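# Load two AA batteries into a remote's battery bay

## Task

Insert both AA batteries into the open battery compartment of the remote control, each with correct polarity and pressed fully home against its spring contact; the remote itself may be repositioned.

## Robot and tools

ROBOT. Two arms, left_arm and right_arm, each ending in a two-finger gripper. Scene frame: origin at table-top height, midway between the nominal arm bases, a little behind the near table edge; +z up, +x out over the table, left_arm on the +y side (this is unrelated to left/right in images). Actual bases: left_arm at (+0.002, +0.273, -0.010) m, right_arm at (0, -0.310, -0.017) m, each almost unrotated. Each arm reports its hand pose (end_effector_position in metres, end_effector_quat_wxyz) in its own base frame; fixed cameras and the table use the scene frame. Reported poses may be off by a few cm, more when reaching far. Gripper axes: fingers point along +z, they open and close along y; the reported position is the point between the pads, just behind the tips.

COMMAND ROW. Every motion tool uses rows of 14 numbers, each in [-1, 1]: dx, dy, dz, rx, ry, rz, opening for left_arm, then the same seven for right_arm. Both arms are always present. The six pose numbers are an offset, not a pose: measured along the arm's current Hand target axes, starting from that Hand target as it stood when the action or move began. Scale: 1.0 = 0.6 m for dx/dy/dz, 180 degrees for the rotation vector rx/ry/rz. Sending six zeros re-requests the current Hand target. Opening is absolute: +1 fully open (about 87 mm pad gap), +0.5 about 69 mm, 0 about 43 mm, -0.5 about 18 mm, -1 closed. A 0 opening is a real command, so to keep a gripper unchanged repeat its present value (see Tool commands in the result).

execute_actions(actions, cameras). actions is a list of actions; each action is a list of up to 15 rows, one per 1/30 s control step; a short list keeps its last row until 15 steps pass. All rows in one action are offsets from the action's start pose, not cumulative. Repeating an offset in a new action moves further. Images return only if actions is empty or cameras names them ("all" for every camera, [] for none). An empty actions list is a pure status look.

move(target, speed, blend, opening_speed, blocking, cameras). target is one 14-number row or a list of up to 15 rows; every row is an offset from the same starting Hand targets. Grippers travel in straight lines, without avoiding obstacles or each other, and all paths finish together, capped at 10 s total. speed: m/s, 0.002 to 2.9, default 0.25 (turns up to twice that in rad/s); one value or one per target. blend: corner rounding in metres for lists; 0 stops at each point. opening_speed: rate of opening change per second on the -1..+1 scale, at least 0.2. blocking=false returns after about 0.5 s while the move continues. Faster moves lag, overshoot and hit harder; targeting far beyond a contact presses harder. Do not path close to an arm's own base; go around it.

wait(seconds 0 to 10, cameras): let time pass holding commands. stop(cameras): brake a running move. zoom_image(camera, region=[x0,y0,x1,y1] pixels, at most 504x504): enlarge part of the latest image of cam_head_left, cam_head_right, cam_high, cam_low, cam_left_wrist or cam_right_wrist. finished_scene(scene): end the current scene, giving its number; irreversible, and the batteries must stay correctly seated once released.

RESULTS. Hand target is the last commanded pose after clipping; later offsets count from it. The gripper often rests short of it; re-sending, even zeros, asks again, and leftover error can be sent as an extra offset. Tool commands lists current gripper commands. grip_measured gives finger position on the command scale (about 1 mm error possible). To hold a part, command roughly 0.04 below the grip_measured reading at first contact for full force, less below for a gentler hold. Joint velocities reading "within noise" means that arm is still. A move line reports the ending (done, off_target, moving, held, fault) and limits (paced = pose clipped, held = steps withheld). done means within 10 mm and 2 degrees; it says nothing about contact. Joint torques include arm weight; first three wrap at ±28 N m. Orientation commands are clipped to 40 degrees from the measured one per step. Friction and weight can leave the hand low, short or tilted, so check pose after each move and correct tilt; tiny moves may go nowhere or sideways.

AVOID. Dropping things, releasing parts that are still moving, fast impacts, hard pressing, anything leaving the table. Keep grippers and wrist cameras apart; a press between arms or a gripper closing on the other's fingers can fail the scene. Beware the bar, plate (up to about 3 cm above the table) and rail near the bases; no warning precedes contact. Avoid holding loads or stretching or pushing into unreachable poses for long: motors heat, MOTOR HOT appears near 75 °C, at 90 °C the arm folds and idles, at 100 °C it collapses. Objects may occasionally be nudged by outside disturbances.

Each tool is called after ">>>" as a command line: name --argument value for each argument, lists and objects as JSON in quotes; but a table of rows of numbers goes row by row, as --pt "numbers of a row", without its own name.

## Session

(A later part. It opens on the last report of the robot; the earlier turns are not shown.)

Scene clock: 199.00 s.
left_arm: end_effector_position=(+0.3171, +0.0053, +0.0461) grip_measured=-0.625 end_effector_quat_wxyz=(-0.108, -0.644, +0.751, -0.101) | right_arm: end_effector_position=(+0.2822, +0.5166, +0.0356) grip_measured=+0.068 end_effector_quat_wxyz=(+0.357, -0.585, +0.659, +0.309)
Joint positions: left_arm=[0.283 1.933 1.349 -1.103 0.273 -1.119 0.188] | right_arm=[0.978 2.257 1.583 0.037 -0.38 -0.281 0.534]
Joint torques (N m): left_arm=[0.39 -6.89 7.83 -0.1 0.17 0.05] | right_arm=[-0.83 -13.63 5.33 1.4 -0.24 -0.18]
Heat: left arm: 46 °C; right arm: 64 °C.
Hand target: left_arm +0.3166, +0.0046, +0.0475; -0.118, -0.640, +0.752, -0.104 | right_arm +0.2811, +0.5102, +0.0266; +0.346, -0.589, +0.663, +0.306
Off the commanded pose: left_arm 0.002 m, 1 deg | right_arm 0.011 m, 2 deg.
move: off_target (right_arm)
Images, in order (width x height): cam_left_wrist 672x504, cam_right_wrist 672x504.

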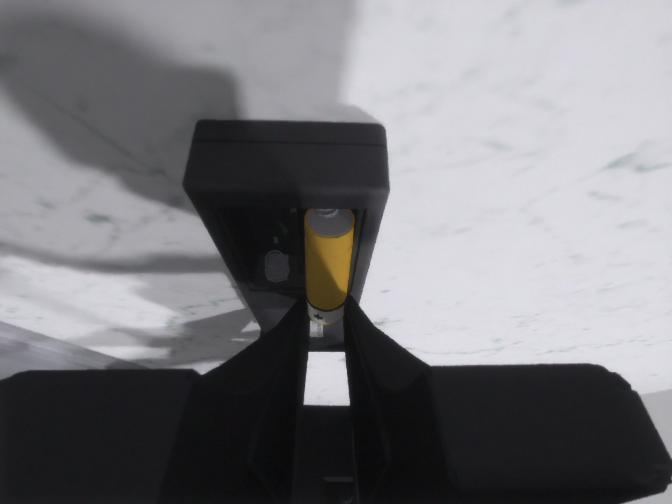

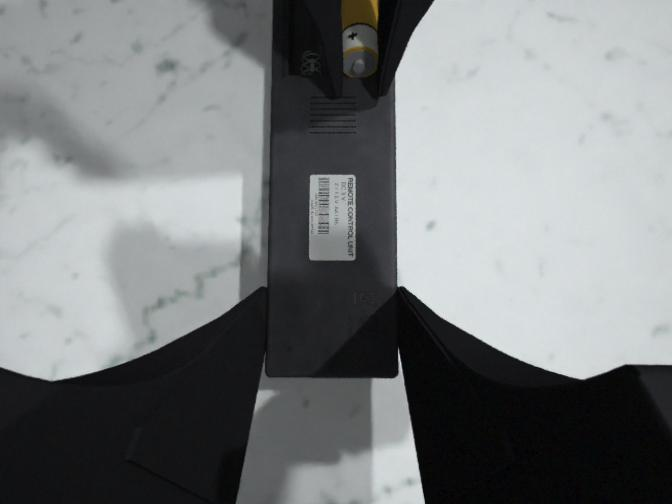

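>>> move --pt "0 0 0 0 0 0 -0.3 0 0 0 0 0 0 0.0" --pt "0.018 0 -0.0555 0 0 0 -0.3 0 0 0 0 0 0 0.0" --pt "0.0532 0 -0.044 0 0 0 -1 0 0 0 0 0 0 0.0" --cameras '["cam_right_wrist", "cam_left_wrist"]' --speed 0.08 --opening_speed 0.5

>>> zoom_image --camera "cam_right_wrist" --region '[265, 0, 405, 120]'

>>> zoom_image --camera "cam_left_wrist" --region '[220, 120, 420, 340]'

Scene clock: 204.23 s.
left_arm: end_effector_position=(+0.3108, -0.0173, +0.0744) grip_measured=-1.000 end_effector_quat_wxyz=(-0.131, -0.635, +0.756, -0.094) | right_arm: end_effector_position=(+0.2822, +0.5166, +0.0356) grip_measured=+0.068 end_effector_quat_wxyz=(+0.357, -0.585, +0.659, +0.309)
Joint positions: left_arm=[0.225 1.906 1.417 -1.235 0.287 -1.15 0] | right_arm=[0.978 2.257 1.583 0.037 -0.38 -0.281 0.534]
Joint torques (N m): left_arm=[0.17 -11.06 5.5 0.1 0.15 -0.22] | right_arm=[-0.81 -13.64 5.33 1.4 -0.24 -0.17]
Heat: left arm: 46 °C; right arm: 64 °C.
Hand target: left_arm +0.3129, -0.0173, +0.0825; -0.118, -0.640, +0.752, -0.104 | right_arm +0.2811, +0.5102, +0.0267; +0.346, -0.589, +0.663, +0.306
Off the commanded pose: left_arm 0.008 m, 2 deg | right_arm 0.011 m, 2 deg.
move: off_target (right_arm)
Images, in order (width x height): cam_left_wrist 672x504, cam_right_wrist 672x504.

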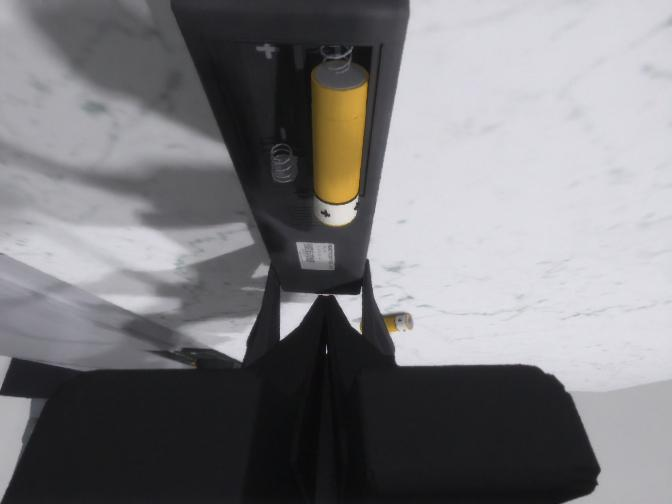

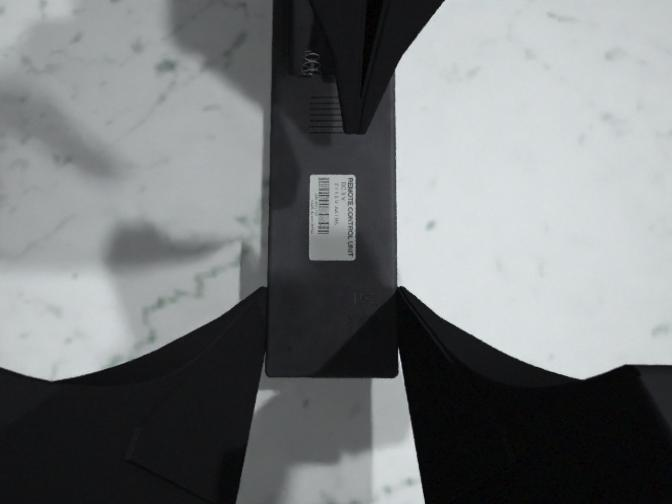

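Scaled by 3.600.

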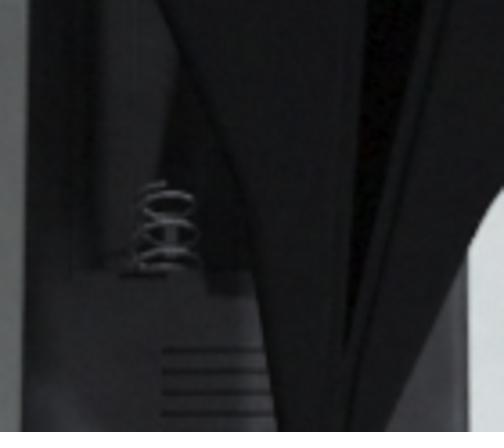

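Scaled by 2.291.

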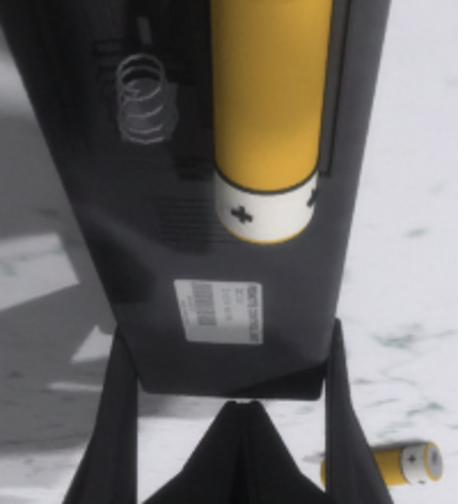

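>>> move --pt "-0.0195 -0.0023 0.0585 0 0 0 -1 0 0 0 0 0 0 0.0" --cameras '["cam_right_wrist", "cam_left_wrist", "cam_head_right", "cam_low"]' --speed 0.08

>>> zoom_image --camera "cam_right_wrist" --region '[265, 0, 405, 140]'

>>> zoom_image --camera "cam_head_right" --region '[150, 250, 230, 320]'

>>> zoom_image --camera "cam_low" --region '[225, 260, 305, 340]'

Scene clock: 206.80 s.
left_arm: end_effector_position=(+0.3132, -0.0168, +0.0468) grip_measured=-1.000 end_effector_quat_wxyz=(-0.117, -0.634, +0.758, -0.101) | right_arm: end_effector_position=(+0.2822, +0.5166, +0.0356) grip_measured=+0.068 end_effector_quat_wxyz=(+0.357, -0.585, +0.659, +0.309)
Joint positions: left_arm=[0.225 1.917 1.324 -1.098 0.287 -1.151 0] | right_arm=[0.978 2.257 1.583 0.037 -0.38 -0.281 0.534]
Joint torques (N m): left_arm=[0.13 -7.98 5.55 0.16 0.16 -0.22] | right_arm=[-0.83 -13.64 5.33 1.41 -0.24 -0.18]
Heat: left arm: 46 °C; right arm: 64 °C.
Hand target: left_arm +0.3145, -0.0173, +0.0455; -0.118, -0.640, +0.752, -0.104 | right_arm +0.2811, +0.5102, +0.0267; +0.346, -0.589, +0.663, +0.306
Off the commanded pose: left_arm 0.002 m, 1 deg | right_arm 0.011 m, 2 deg.
move: off_target (right_arm)
Images, in order (width x height): cam_head_right 504x504, cam_low 504x504, cam_left_wrist 672x504, cam_right_wrist 672x504.

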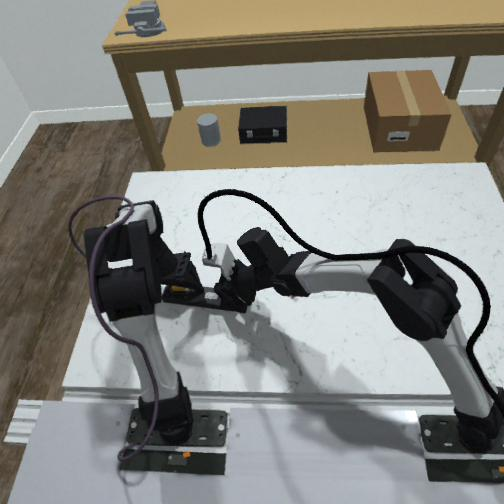

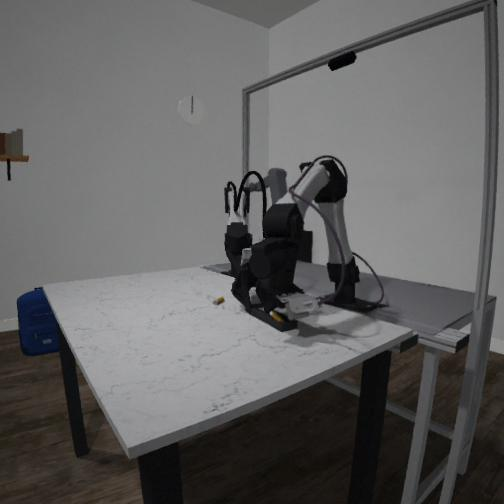

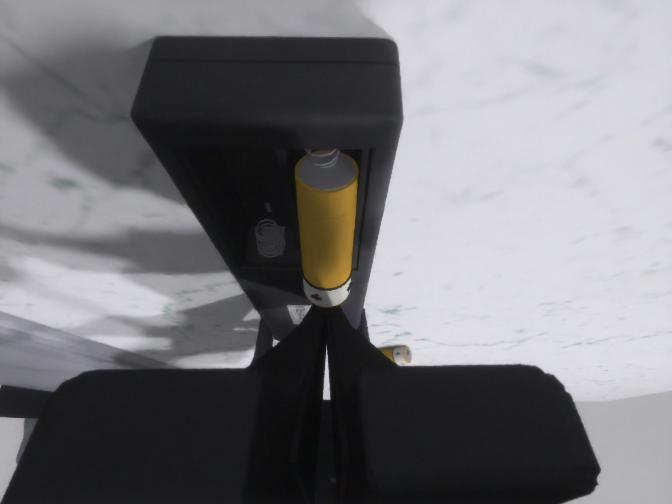

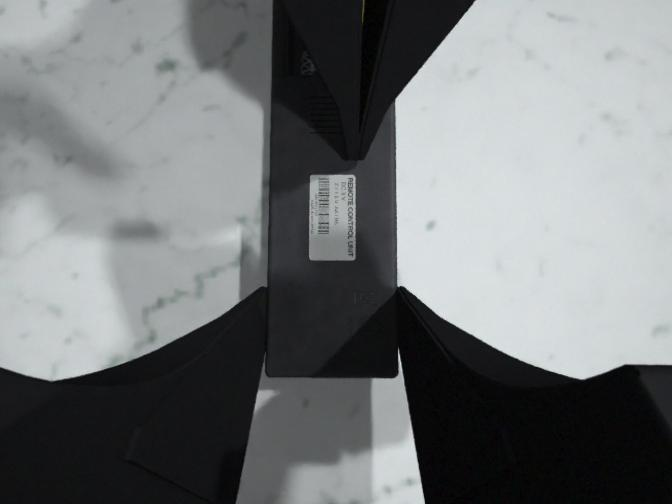

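Scaled by 3.600.

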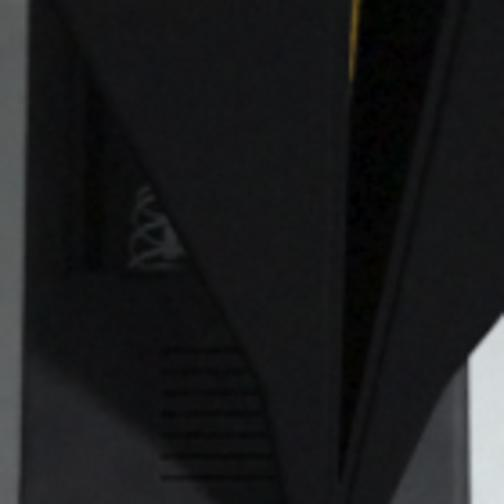

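Scaled by 6.300.

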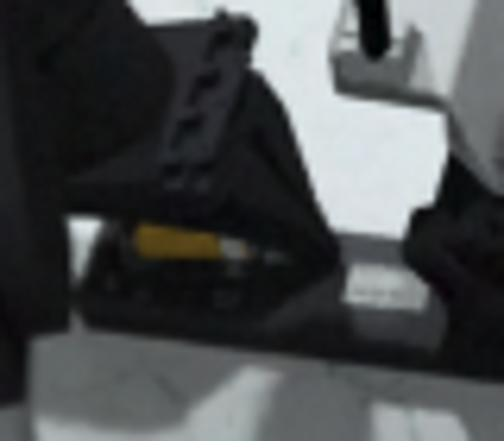

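Scaled by 6.300.

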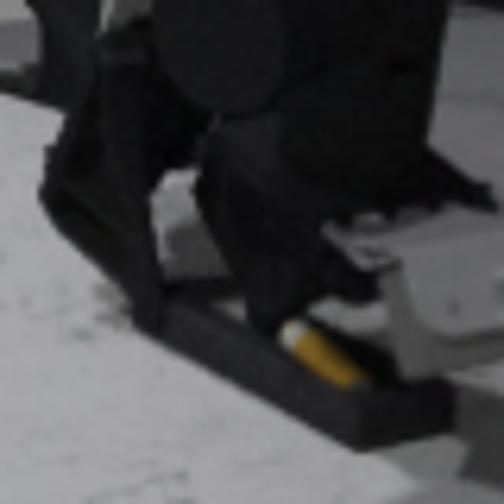

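>>> move --pt "-0.0238 0 -0.0077 0 0 0 -1 0 0 0 0 0 0 0.0" --cameras '["cam_right_wrist", "cam_left_wrist", "cam_low"]' --speed 0.06

>>> zoom_image --camera "cam_low" --region '[225, 260, 305, 340]'

>>> zoom_image --camera "cam_left_wrist" --region '[220, 120, 420, 340]'

Scene clock: 208.60 s.
left_arm: end_effector_position=(+0.3104, -0.0114, +0.0458) grip_measured=-1.000 end_effector_quat_wxyz=(-0.130, -0.640, +0.750, -0.107) | right_arm: end_effector_position=(+0.2822, +0.5166, +0.0356) grip_measured=+0.068 end_effector_quat_wxyz=(+0.357, -0.585, +0.659, +0.309)
Joint positions: left_arm=[0.254 1.929 1.324 -1.111 0.308 -1.137 0] | right_arm=[0.978 2.257 1.583 0.037 -0.38 -0.281 0.534]
Joint torques (N m): left_arm=[0.98 -6.89 8.61 0.03 -0.15 0.03] | right_arm=[-0.83 -13.63 5.34 1.41 -0.24 -0.17]
Heat: left arm: 46 °C; right arm: 64 °C.
Hand target: left_arm +0.3170, -0.0026, +0.0455; -0.118, -0.640, +0.752, -0.104 | right_arm +0.2811, +0.5102, +0.0267; +0.346, -0.589, +0.663, +0.306
Off the commanded pose: left_arm 0.011 m, 1 deg | right_arm 0.011 m, 2 deg.
move: off_target (left_arm, right_arm)
Images, in order (width x height): cam_low 504x504, cam_left_wrist 672x504, cam_right_wrist 672x504.

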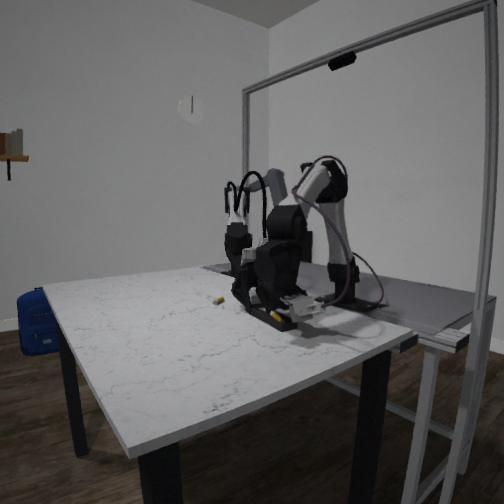

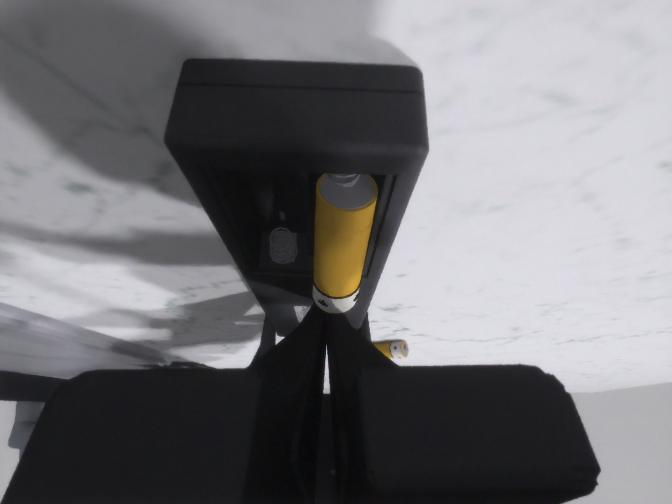

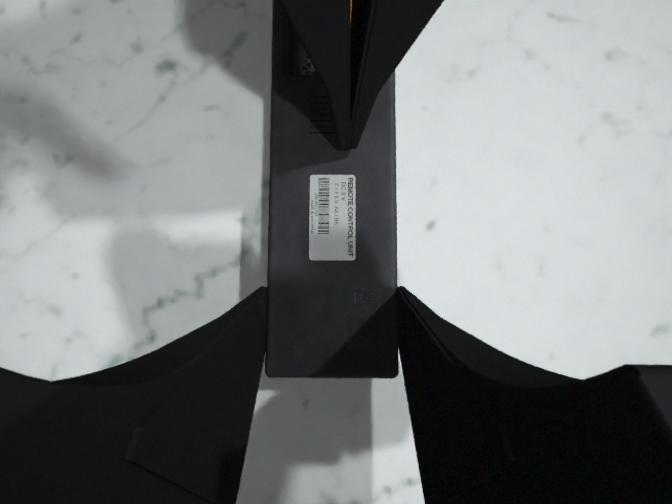

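Scaled by 6.300.

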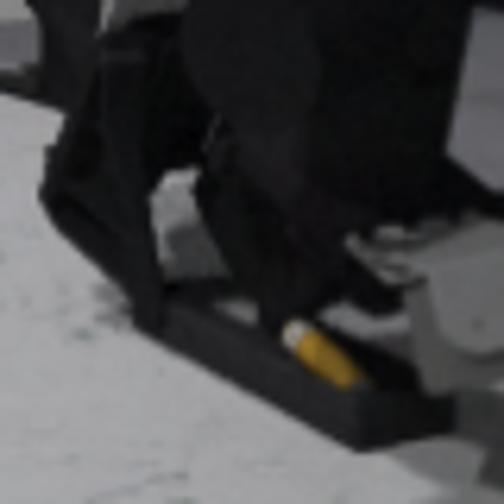

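Scaled by 2.291.

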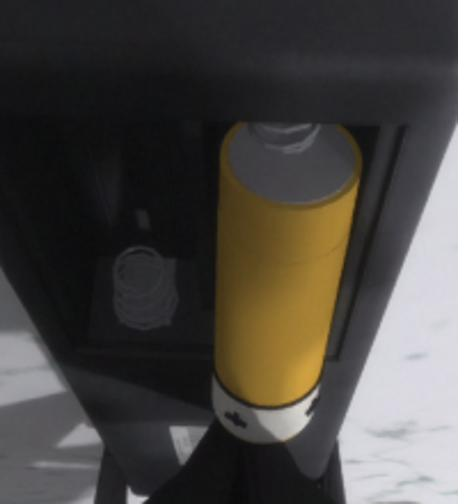

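>>> move --pt "0.0372 0.0013 -0.0833 0 0 0 -1 0 0 0 0 0 0 0.0" --pt "-0.079 0.0177 -0.1215 0 -0.064 0 1 0 0 0 0 0 0 0.0" --cameras '["cam_right_wrist", "cam_left_wrist", "cam_head_right"]' --speed 0.12

Scene clock: 221.83 s.
left_arm: end_effector_position=(+0.3115, +0.0572, +0.0893) grip_measured=+0.975 end_effector_quat_wxyz=(-0.068, -0.649, +0.756, -0.041) | right_arm: end_effector_position=(+0.2822, +0.5166, +0.0356) grip_measured=+0.068 end_effector_quat_wxyz=(+0.357, -0.585, +0.659, +0.309)
Joint positions: left_arm=[0.363 1.905 1.533 -1.3 0.122 -1.05 0.988] | right_arm=[0.978 2.257 1.583 0.037 -0.38 -0.281 0.534]
Joint torques (N m): left_arm=[0.79 -9.8 9.37 0.1 -0.27 0.04] | right_arm=[-0.84 -13.63 5.33 1.4 -0.24 -0.18]
Heat: left arm: 46 °C; right arm: 65 °C.
Hand target: left_arm +0.3170, +0.0661, +0.1000; -0.042, -0.647, +0.760, -0.039 | right_arm +0.2811, +0.5102, +0.0267; +0.346, -0.589, +0.663, +0.306
Off the commanded pose: left_arm 0.015 m, 3 deg | right_arm 0.011 m, 2 deg.
move: off_target (left_arm, right_arm); target 2's new opening was sent with left_arm's hand 0.015 m and 3 deg from that target
Images, in order (width x height): cam_head_right 504x504, cam_left_wrist 672x504, cam_right_wrist 672x504.

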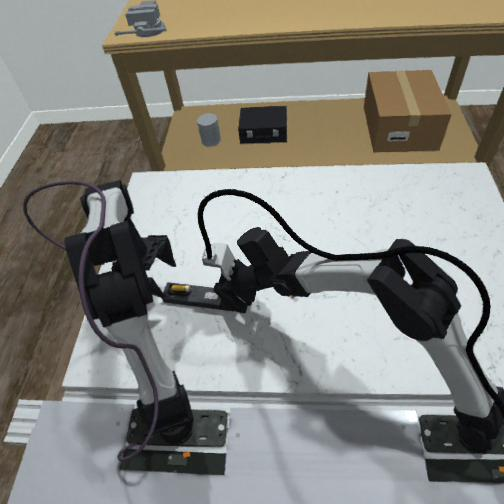

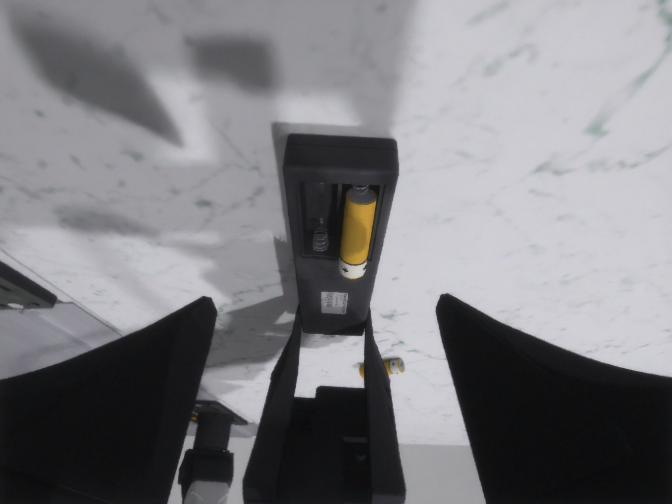

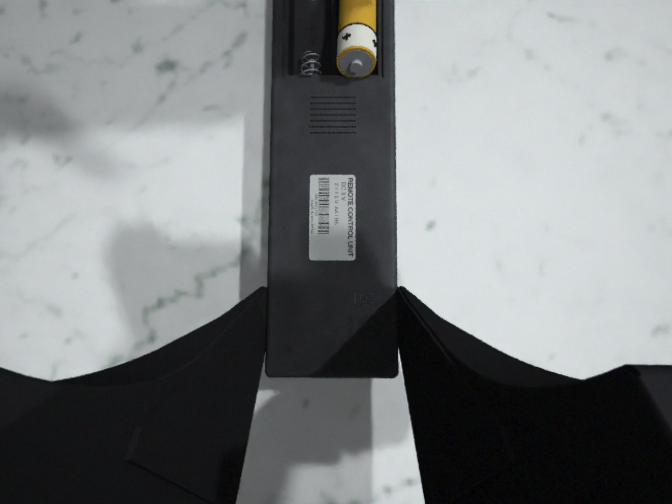

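>>> move --pt "0 -0.0025 0.095 0 0 0 0.6 0 0 0 0 0 0 0.0" --pt "0 -0.0025 0.1215 0 0 0 0.6 0 0 0 0 0 0 0.0" --cameras '["cam_right_wrist", "cam_left_wrist", "cam_head_right"]' --speed 0.08

Scene clock: 225.60 s.
left_arm: end_effector_position=(+0.3168, +0.0542, +0.0300) grip_measured=+0.600 end_effector_quat_wxyz=(-0.048, -0.643, +0.763, -0.047) | right_arm: end_effector_position=(+0.2822, +0.5166, +0.0356) grip_measured=+0.068 end_effector_quat_wxyz=(+0.357, -0.585, +0.659, +0.309)
Joint positions: left_arm=[0.348 1.938 1.343 -1.034 0.122 -1.05 0.8] | right_arm=[0.978 2.257 1.583 0.037 -0.38 -0.281 0.534]
Joint torques (N m): left_arm=[-0.1 -8.25 5.82 0.31 -0.24 -0.2] | right_arm=[-0.83 -13.64 5.33 1.41 -0.24 -0.18]
Heat: left arm: 46 °C; right arm: 65 °C.
Hand target: left_arm +0.3175, +0.0575, +0.0276; -0.042, -0.647, +0.760, -0.040 | right_arm +0.2811, +0.5102, +0.0267; +0.346, -0.589, +0.663, +0.306
Off the commanded pose: left_arm 0.004 m, 1 deg | right_arm 0.011 m, 2 deg.
move: off_target (right_arm)
Images, in order (width x height): cam_head_right 504x504, cam_left_wrist 672x504, cam_right_wrist 672x504.

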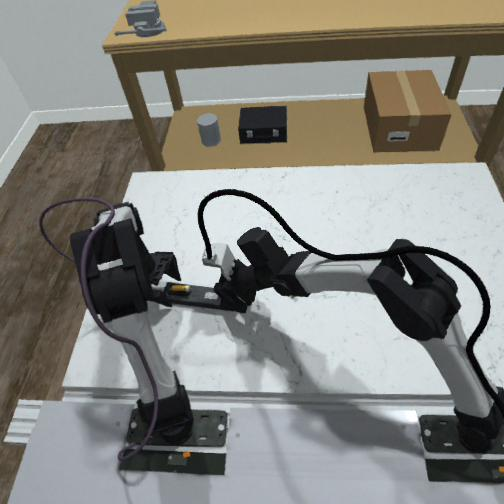

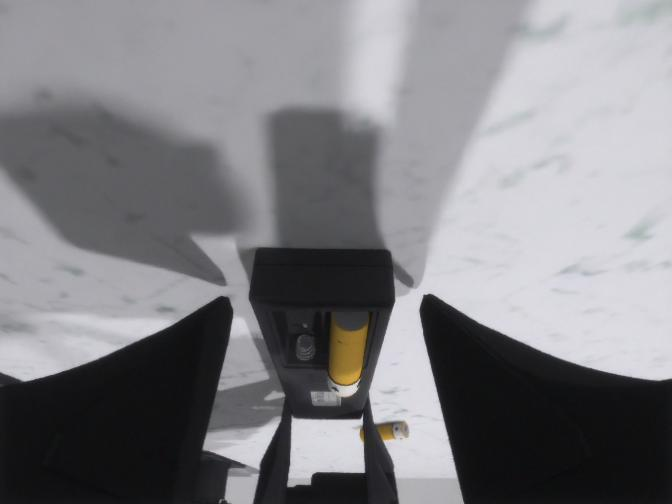

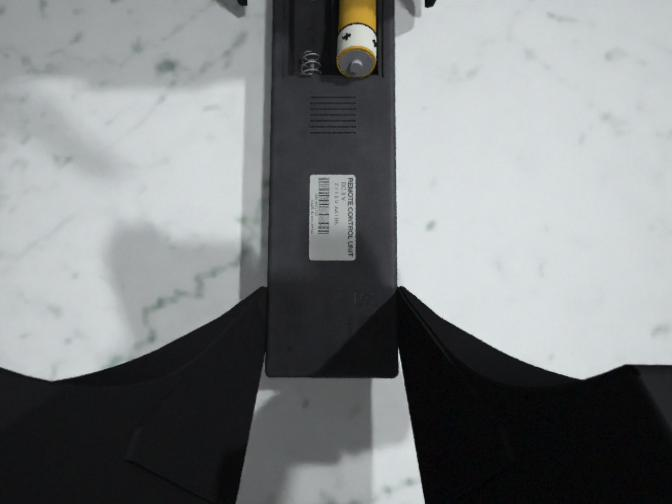

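>>> move --pt "0 0 0 0 0 0 0.0 0 0 0 0 0 0 0.0" --cameras '["cam_right_wrist", "cam_left_wrist", "cam_head_right"]' --opening_speed 0.4

>>> zoom_image --camera "cam_head_right" --region '[140, 240, 240, 320]'

Scene clock: 227.70 s.
left_arm: end_effector_position=(+0.3169, +0.0540, +0.0300) grip_measured=+0.066 end_effector_quat_wxyz=(-0.048, -0.643, +0.763, -0.047) | right_arm: end_effector_position=(+0.2830, +0.5162, +0.0356) grip_measured=+0.068 end_effector_quat_wxyz=(+0.358, -0.585, +0.659, +0.309)
Joint positions: left_arm=[0.348 1.938 1.343 -1.034 0.122 -1.05 0.533] | right_arm=[0.977 2.257 1.583 0.037 -0.38 -0.281 0.534]
Joint torques (N m): left_arm=[0.06 -8.34 5.91 0.33 -0.25 -0.17] | right_arm=[-0.73 -13.64 5.33 1.41 -0.24 -0.18]
Heat: left arm: 46 °C; right arm: 65 °C.
Hand target: left_arm +0.3175, +0.0574, +0.0276; -0.042, -0.647, +0.760, -0.040 | right_arm +0.2812, +0.5101, +0.0267; +0.346, -0.589, +0.663, +0.306
Off the commanded pose: left_arm 0.004 m, 1 deg | right_arm 0.011 m, 2 deg.
move: off_target (right_arm)
Images, in order (width x height): cam_head_right 504x504, cam_left_wrist 672x504, cam_right_wrist 672x504.

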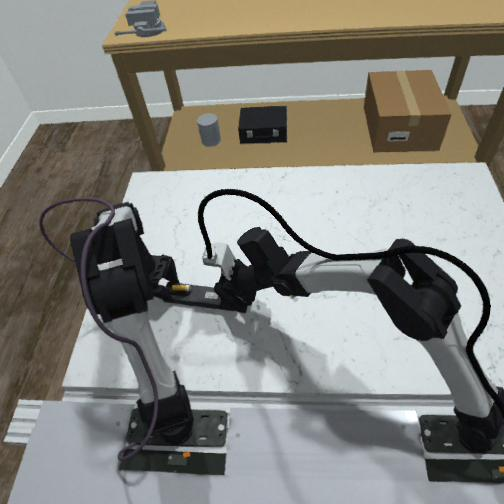

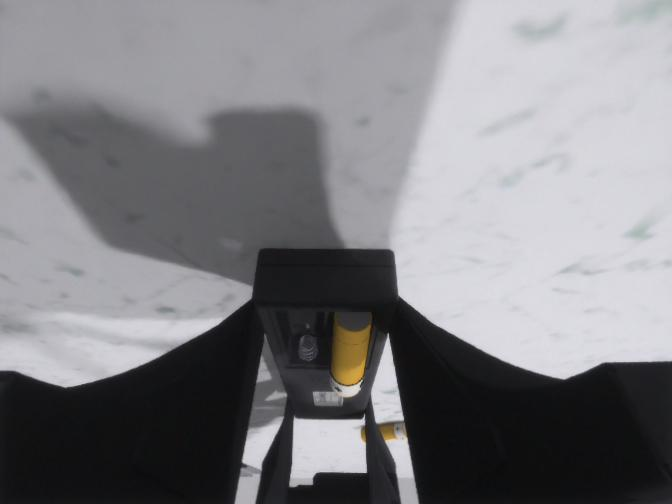

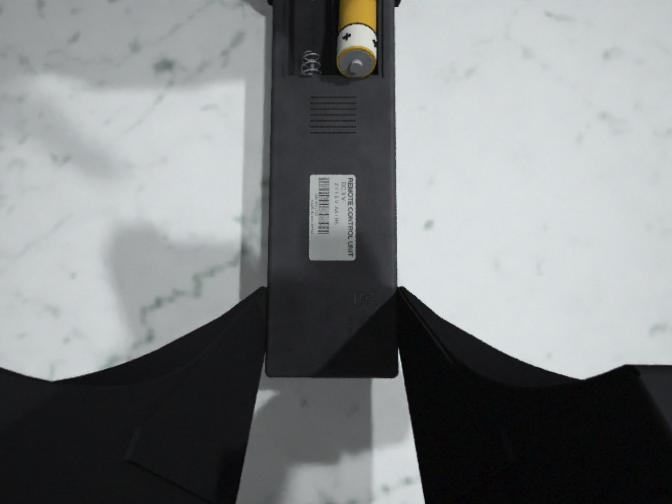

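Scaled by 5.040.

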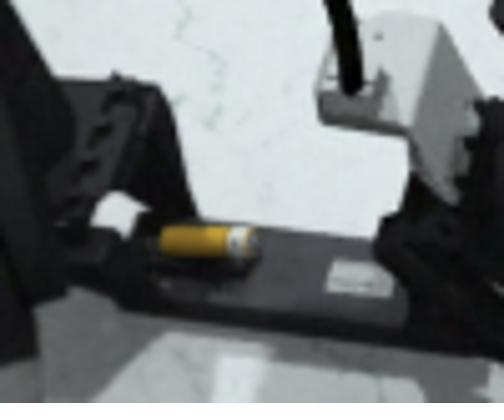

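>>> move --pt "0 0 0 0 0 0 0.6 0 0 0 0 0 0 0" --pt "0.0147 0 -0.128 0 0 0 0.6 0 0 0 0 0 0 0" --pt "0.096 -0.013 -0.11 0 0.064 0 -0.3 0 0 0 0 0 0 0" --pt "0.0857 -0.0125 -0.0213 0 0.064 0 -0.3 0 0 0 0 0 0 0" --cameras '["cam_right_wrist", "cam_left_wrist"]' --speed '[0.08,0.1,0.1,0.06]'

>>> zoom_image --camera "cam_right_wrist" --region '[265, 0, 405, 120]'

>>> zoom_image --camera "cam_left_wrist" --region '[220, 180, 420, 380]'

Scene clock: 246.33 s.
left_arm: end_effector_position=(+0.3152, +0.0085, +0.0473) grip_measured=-0.300 end_effector_quat_wxyz=(-0.117, -0.635, +0.757, -0.100) | right_arm: end_effector_position=(+0.2830, +0.5162, +0.0356) grip_measured=+0.068 end_effector_quat_wxyz=(+0.358, -0.585, +0.659, +0.309)
Joint positions: left_arm=[0.294 1.952 1.375 -1.135 0.276 -1.082 0.35] | right_arm=[0.977 2.257 1.583 0.037 -0.38 -0.281 0.534]
Joint torques (N m): left_arm=[0.05 -8.14 5.67 0.11 0.18 -0.27] | right_arm=[-0.73 -13.64 5.33 1.41 -0.24 -0.18]
Heat: left arm: 46 °C; right arm: 66 °C.
Hand target: left_arm +0.3169, +0.0074, +0.0462; -0.118, -0.640, +0.752, -0.104 | right_arm +0.2812, +0.5101, +0.0267; +0.346, -0.589, +0.663, +0.306
Off the commanded pose: left_arm 0.002 m, 1 deg | right_arm 0.011 m, 2 deg.
move: off_target (right_arm)
Images, in order (width x height): cam_left_wrist 672x504, cam_right_wrist 672x504.

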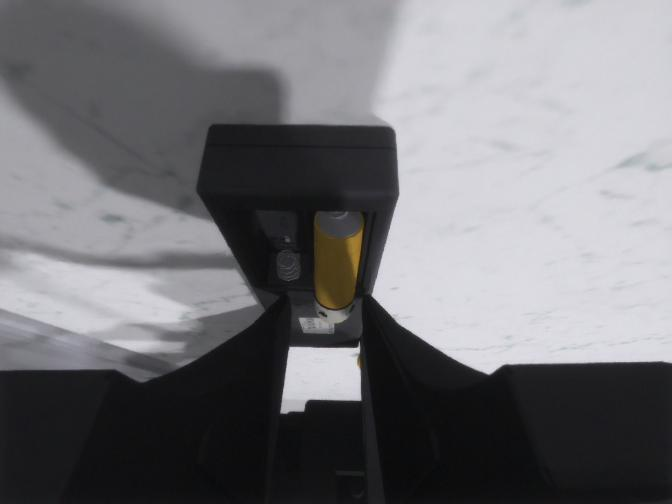

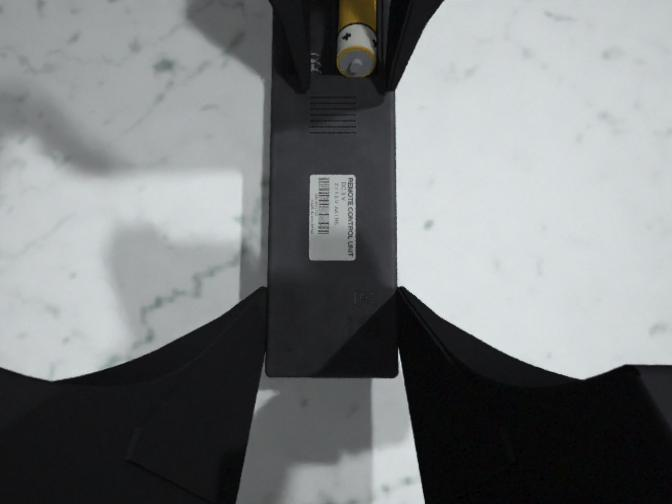

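Scaled by 3.600.

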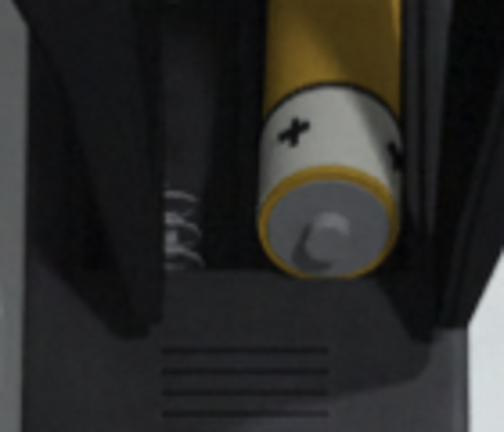

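Scaled by 2.520.

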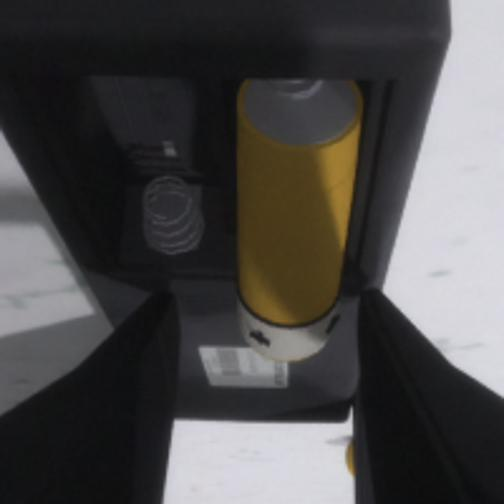

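>>> move --pt "0.004 -0.0075 -0.003 0 0 0 -0.3 0 0 0 0 0 0 0" --cameras '["cam_right_wrist", "cam_left_wrist"]' --speed 0.06

>>> zoom_image --camera "cam_right_wrist" --region '[265, 0, 405, 120]'

Scene clock: 248.03 s.
left_arm: end_effector_position=(+0.3156, +0.0051, +0.0463) grip_measured=-0.300 end_effector_quat_wxyz=(-0.121, -0.635, +0.757, -0.099) | right_arm: end_effector_position=(+0.2830, +0.5162, +0.0356) grip_measured=+0.068 end_effector_quat_wxyz=(+0.358, -0.585, +0.659, +0.309)
Joint positions: left_arm=[0.285 1.957 1.375 -1.135 0.279 -1.091 0.35] | right_arm=[0.977 2.257 1.583 0.037 -0.38 -0.281 0.534]
Joint torques (N m): left_arm=[-0.08 -7.98 7.62 0.03 0.14 -0.22] | right_arm=[-0.73 -13.64 5.33 1.4 -0.24 -0.18]
Heat: left arm: 46 °C; right arm: 66 °C.
Hand target: left_arm +0.3211, +0.0050, +0.0487; -0.118, -0.640, +0.752, -0.104 | right_arm +0.2812, +0.5101, +0.0267; +0.346, -0.589, +0.663, +0.306
Off the commanded pose: left_arm 0.006 m, 1 deg | right_arm 0.011 m, 2 deg.
move: off_target (right_arm)
Images, in order (width x height): cam_left_wrist 672x504, cam_right_wrist 672x504.

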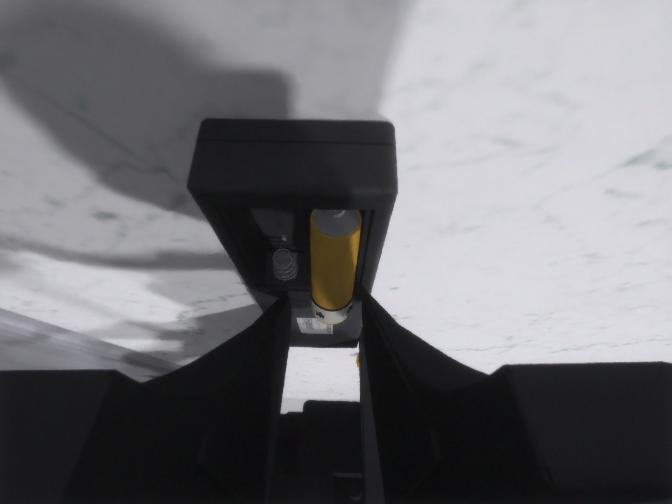

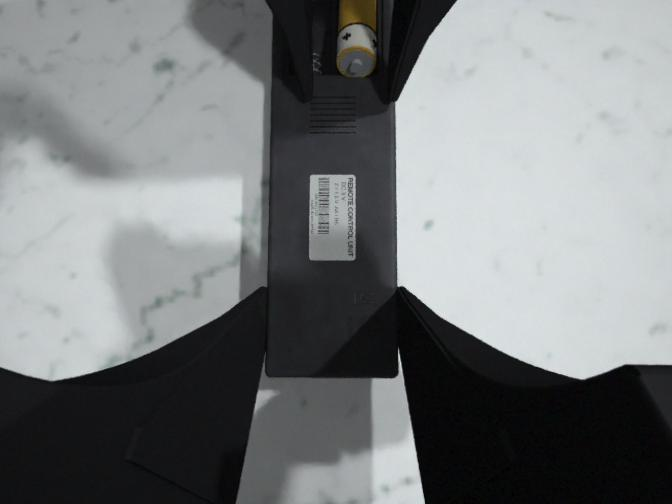

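Scaled by 3.600.

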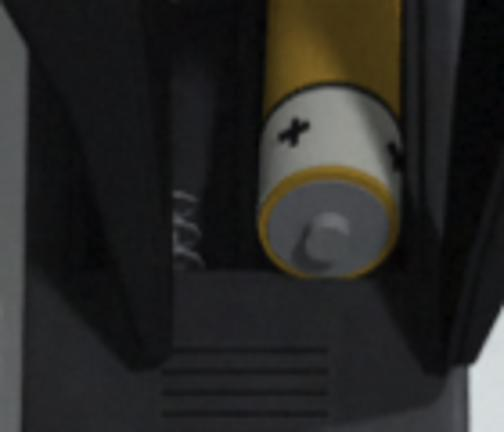

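>>> move --pt "0.0125 0.0037 -0.0472 0 0 0 -0.3 0 0 0 0 0 0 0" --pt "-0.004 0.004 0.0032 0 0 0 -0.3 0 0 0 0 0 0 0" --cameras '["cam_right_wrist", "cam_left_wrist"]' --speed 0.06

>>> zoom_image --camera "cam_right_wrist" --region '[265, 0, 405, 120]'

Scene clock: 250.83 s.
left_arm: end_effector_position=(+0.3182, +0.0059, +0.0483) grip_measured=-0.300 end_effector_quat_wxyz=(-0.117, -0.635, +0.757, -0.101) | right_arm: end_effector_position=(+0.2830, +0.5162, +0.0356) grip_measured=+0.068 end_effector_quat_wxyz=(+0.358, -0.585, +0.659, +0.309)
Joint positions: left_arm=[0.285 1.957 1.385 -1.136 0.279 -1.091 0.35] | right_arm=[0.977 2.257 1.583 0.037 -0.38 -0.281 0.534]
Joint torques (N m): left_arm=[0.58 -8.03 5.59 0.17 0.15 -0.17] | right_arm=[-0.73 -13.64 5.33 1.4 -0.24 -0.18]
Heat: left arm: 46 °C; right arm: 66 °C.
Hand target: left_arm +0.3190, +0.0070, +0.0462; -0.118, -0.640, +0.752, -0.104 | right_arm +0.2812, +0.5101, +0.0267; +0.346, -0.589, +0.663, +0.306
Off the commanded pose: left_arm 0.003 m, 1 deg | right_arm 0.011 m, 2 deg.
move: off_target (right_arm)
Images, in order (width x height): cam_left_wrist 672x504, cam_right_wrist 672x504.

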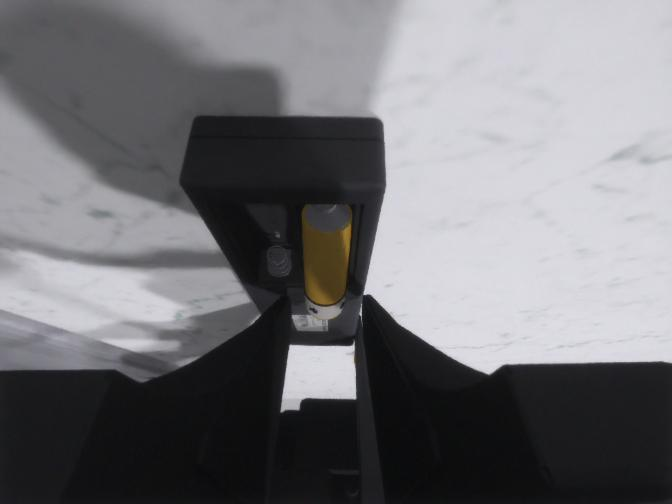

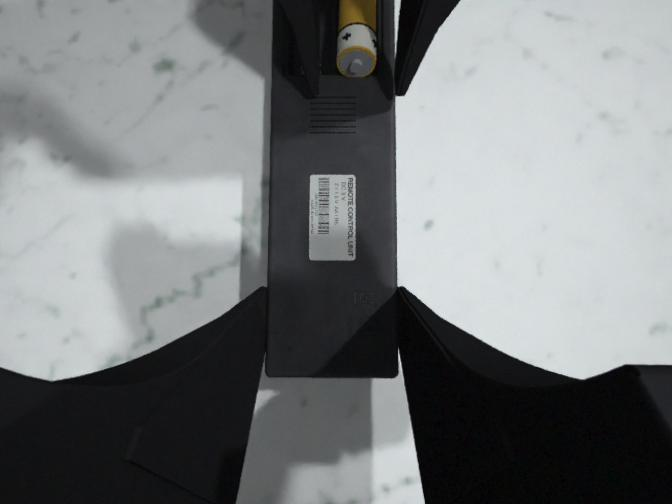

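Scaled by 3.600.

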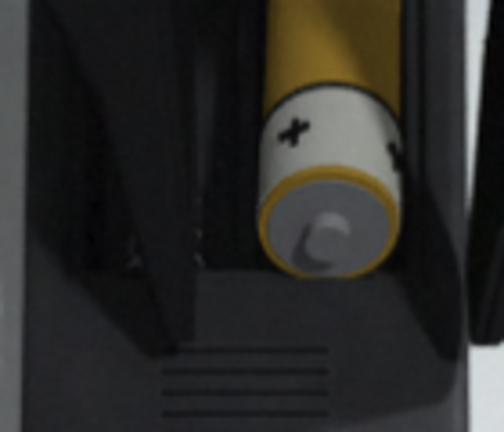

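>>> move --pt "0 0 0 0 0 0 -0.67 0 0 0 0 0 0 0" --cameras '["cam_right_wrist", "cam_left_wrist"]' --opening_speed 0.5

>>> zoom_image --camera "cam_right_wrist" --region '[265, 0, 405, 120]'

Scene clock: 252.23 s.
left_arm: end_effector_position=(+0.3183, +0.0058, +0.0483) grip_measured=-0.629 end_effector_quat_wxyz=(-0.117, -0.635, +0.757, -0.101) | right_arm: end_effector_position=(+0.2832, +0.5160, +0.0356) grip_measured=+0.068 end_effector_quat_wxyz=(+0.358, -0.584, +0.659, +0.309)
Joint positions: left_arm=[0.285 1.957 1.385 -1.136 0.279 -1.091 0.186] | right_arm=[0.976 2.257 1.583 0.037 -0.38 -0.281 0.534]
Joint torques (N m): left_arm=[0.69 -8.14 5.55 0.14 0.18 -0.18] | right_arm=[-0.69 -13.64 5.33 1.41 -0.24 -0.18]
Heat: left arm: 46 °C; right arm: 66 °C.
Hand target: left_arm +0.3190, +0.0070, +0.0462; -0.118, -0.640, +0.752, -0.104 | right_arm +0.2812, +0.5101, +0.0267; +0.346, -0.589, +0.663, +0.306
Off the commanded pose: left_arm 0.003 m, 1 deg | right_arm 0.011 m, 2 deg.
move: off_target (right_arm)
Images, in order (width x height): cam_left_wrist 672x504, cam_right_wrist 672x504.

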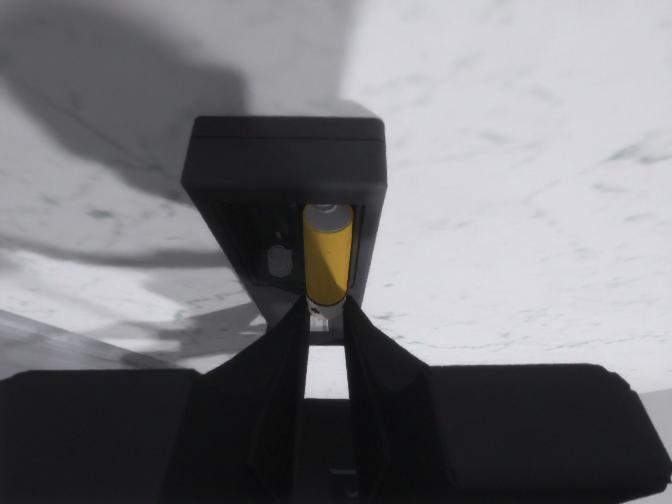

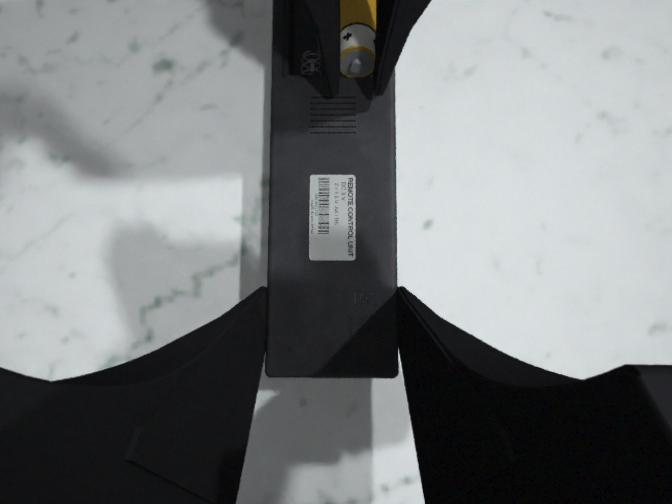

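Scaled by 3.600.

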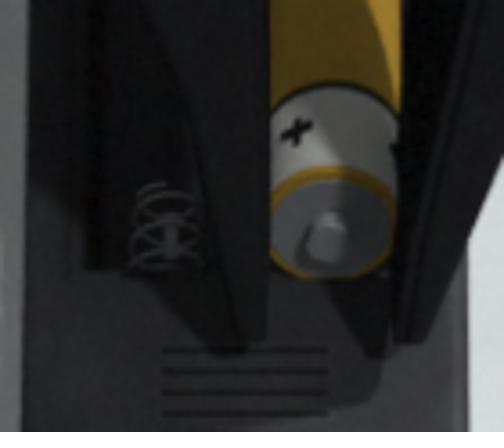

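>>> move --pt "-0.0477 -0.004 -0.0153 0 -0.02 0 -0.68 0 0 0 0 0 0 0" --cameras '["cam_right_wrist", "cam_left_wrist"]' --speed 0.05

>>> zoom_image --camera "cam_right_wrist" --region '[265, 0, 405, 120]'

Scene clock: 253.93 s.
left_arm: end_effector_position=(+0.3155, +0.0128, +0.0490) grip_measured=-0.629 end_effector_quat_wxyz=(-0.132, -0.638, +0.752, -0.101) | right_arm: end_effector_position=(+0.2828, +0.5169, +0.0365) grip_measured=+0.068 end_effector_quat_wxyz=(+0.359, -0.585, +0.657, +0.311)
Joint positions: left_arm=[0.312 1.979 1.409 -1.173 0.287 -1.071 0.186] | right_arm=[0.976 2.257 1.583 0.041 -0.385 -0.281 0.534]
Joint torques (N m): left_arm=[2.02 -7.76 9.25 0.23 -0.63 0.04] | right_arm=[-0.7 -13.63 5.34 1.37 -0.19 -0.17]
Heat: left arm: 46 °C; right arm: 66 °C.
Hand target: left_arm +0.3260, +0.0363, +0.0459; -0.095, -0.643, +0.755, -0.084 | right_arm +0.2812, +0.5101, +0.0266; +0.346, -0.589, +0.663, +0.306
Off the commanded pose: left_arm 0.026 m, 5 deg | right_arm 0.012 m, 2 deg.
move: off_target (left_arm, right_arm)
Images, in order (width x height): cam_left_wrist 672x504, cam_right_wrist 672x504.

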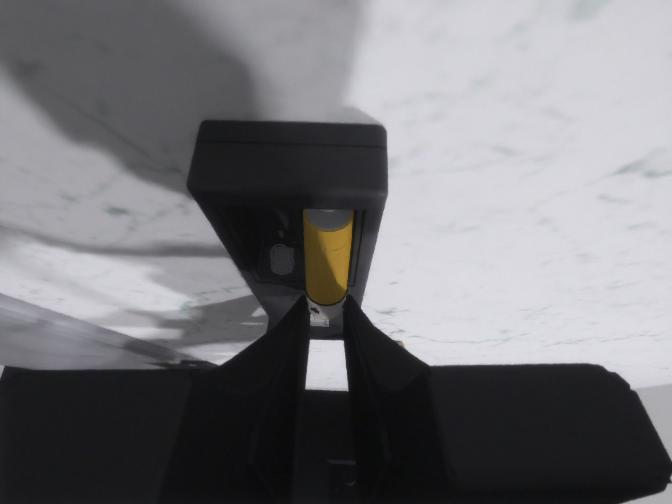

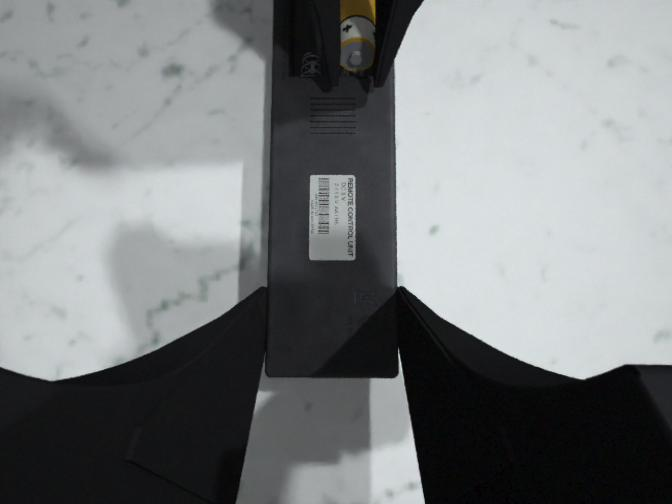

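Scaled by 3.600.

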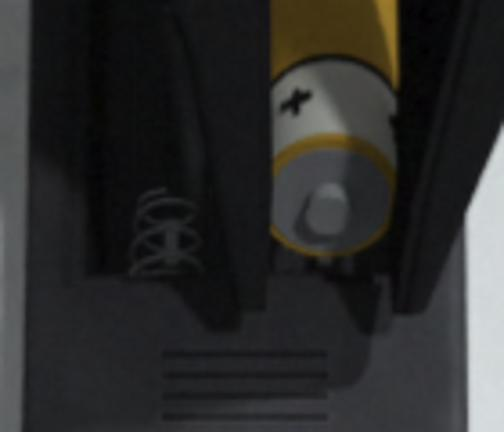

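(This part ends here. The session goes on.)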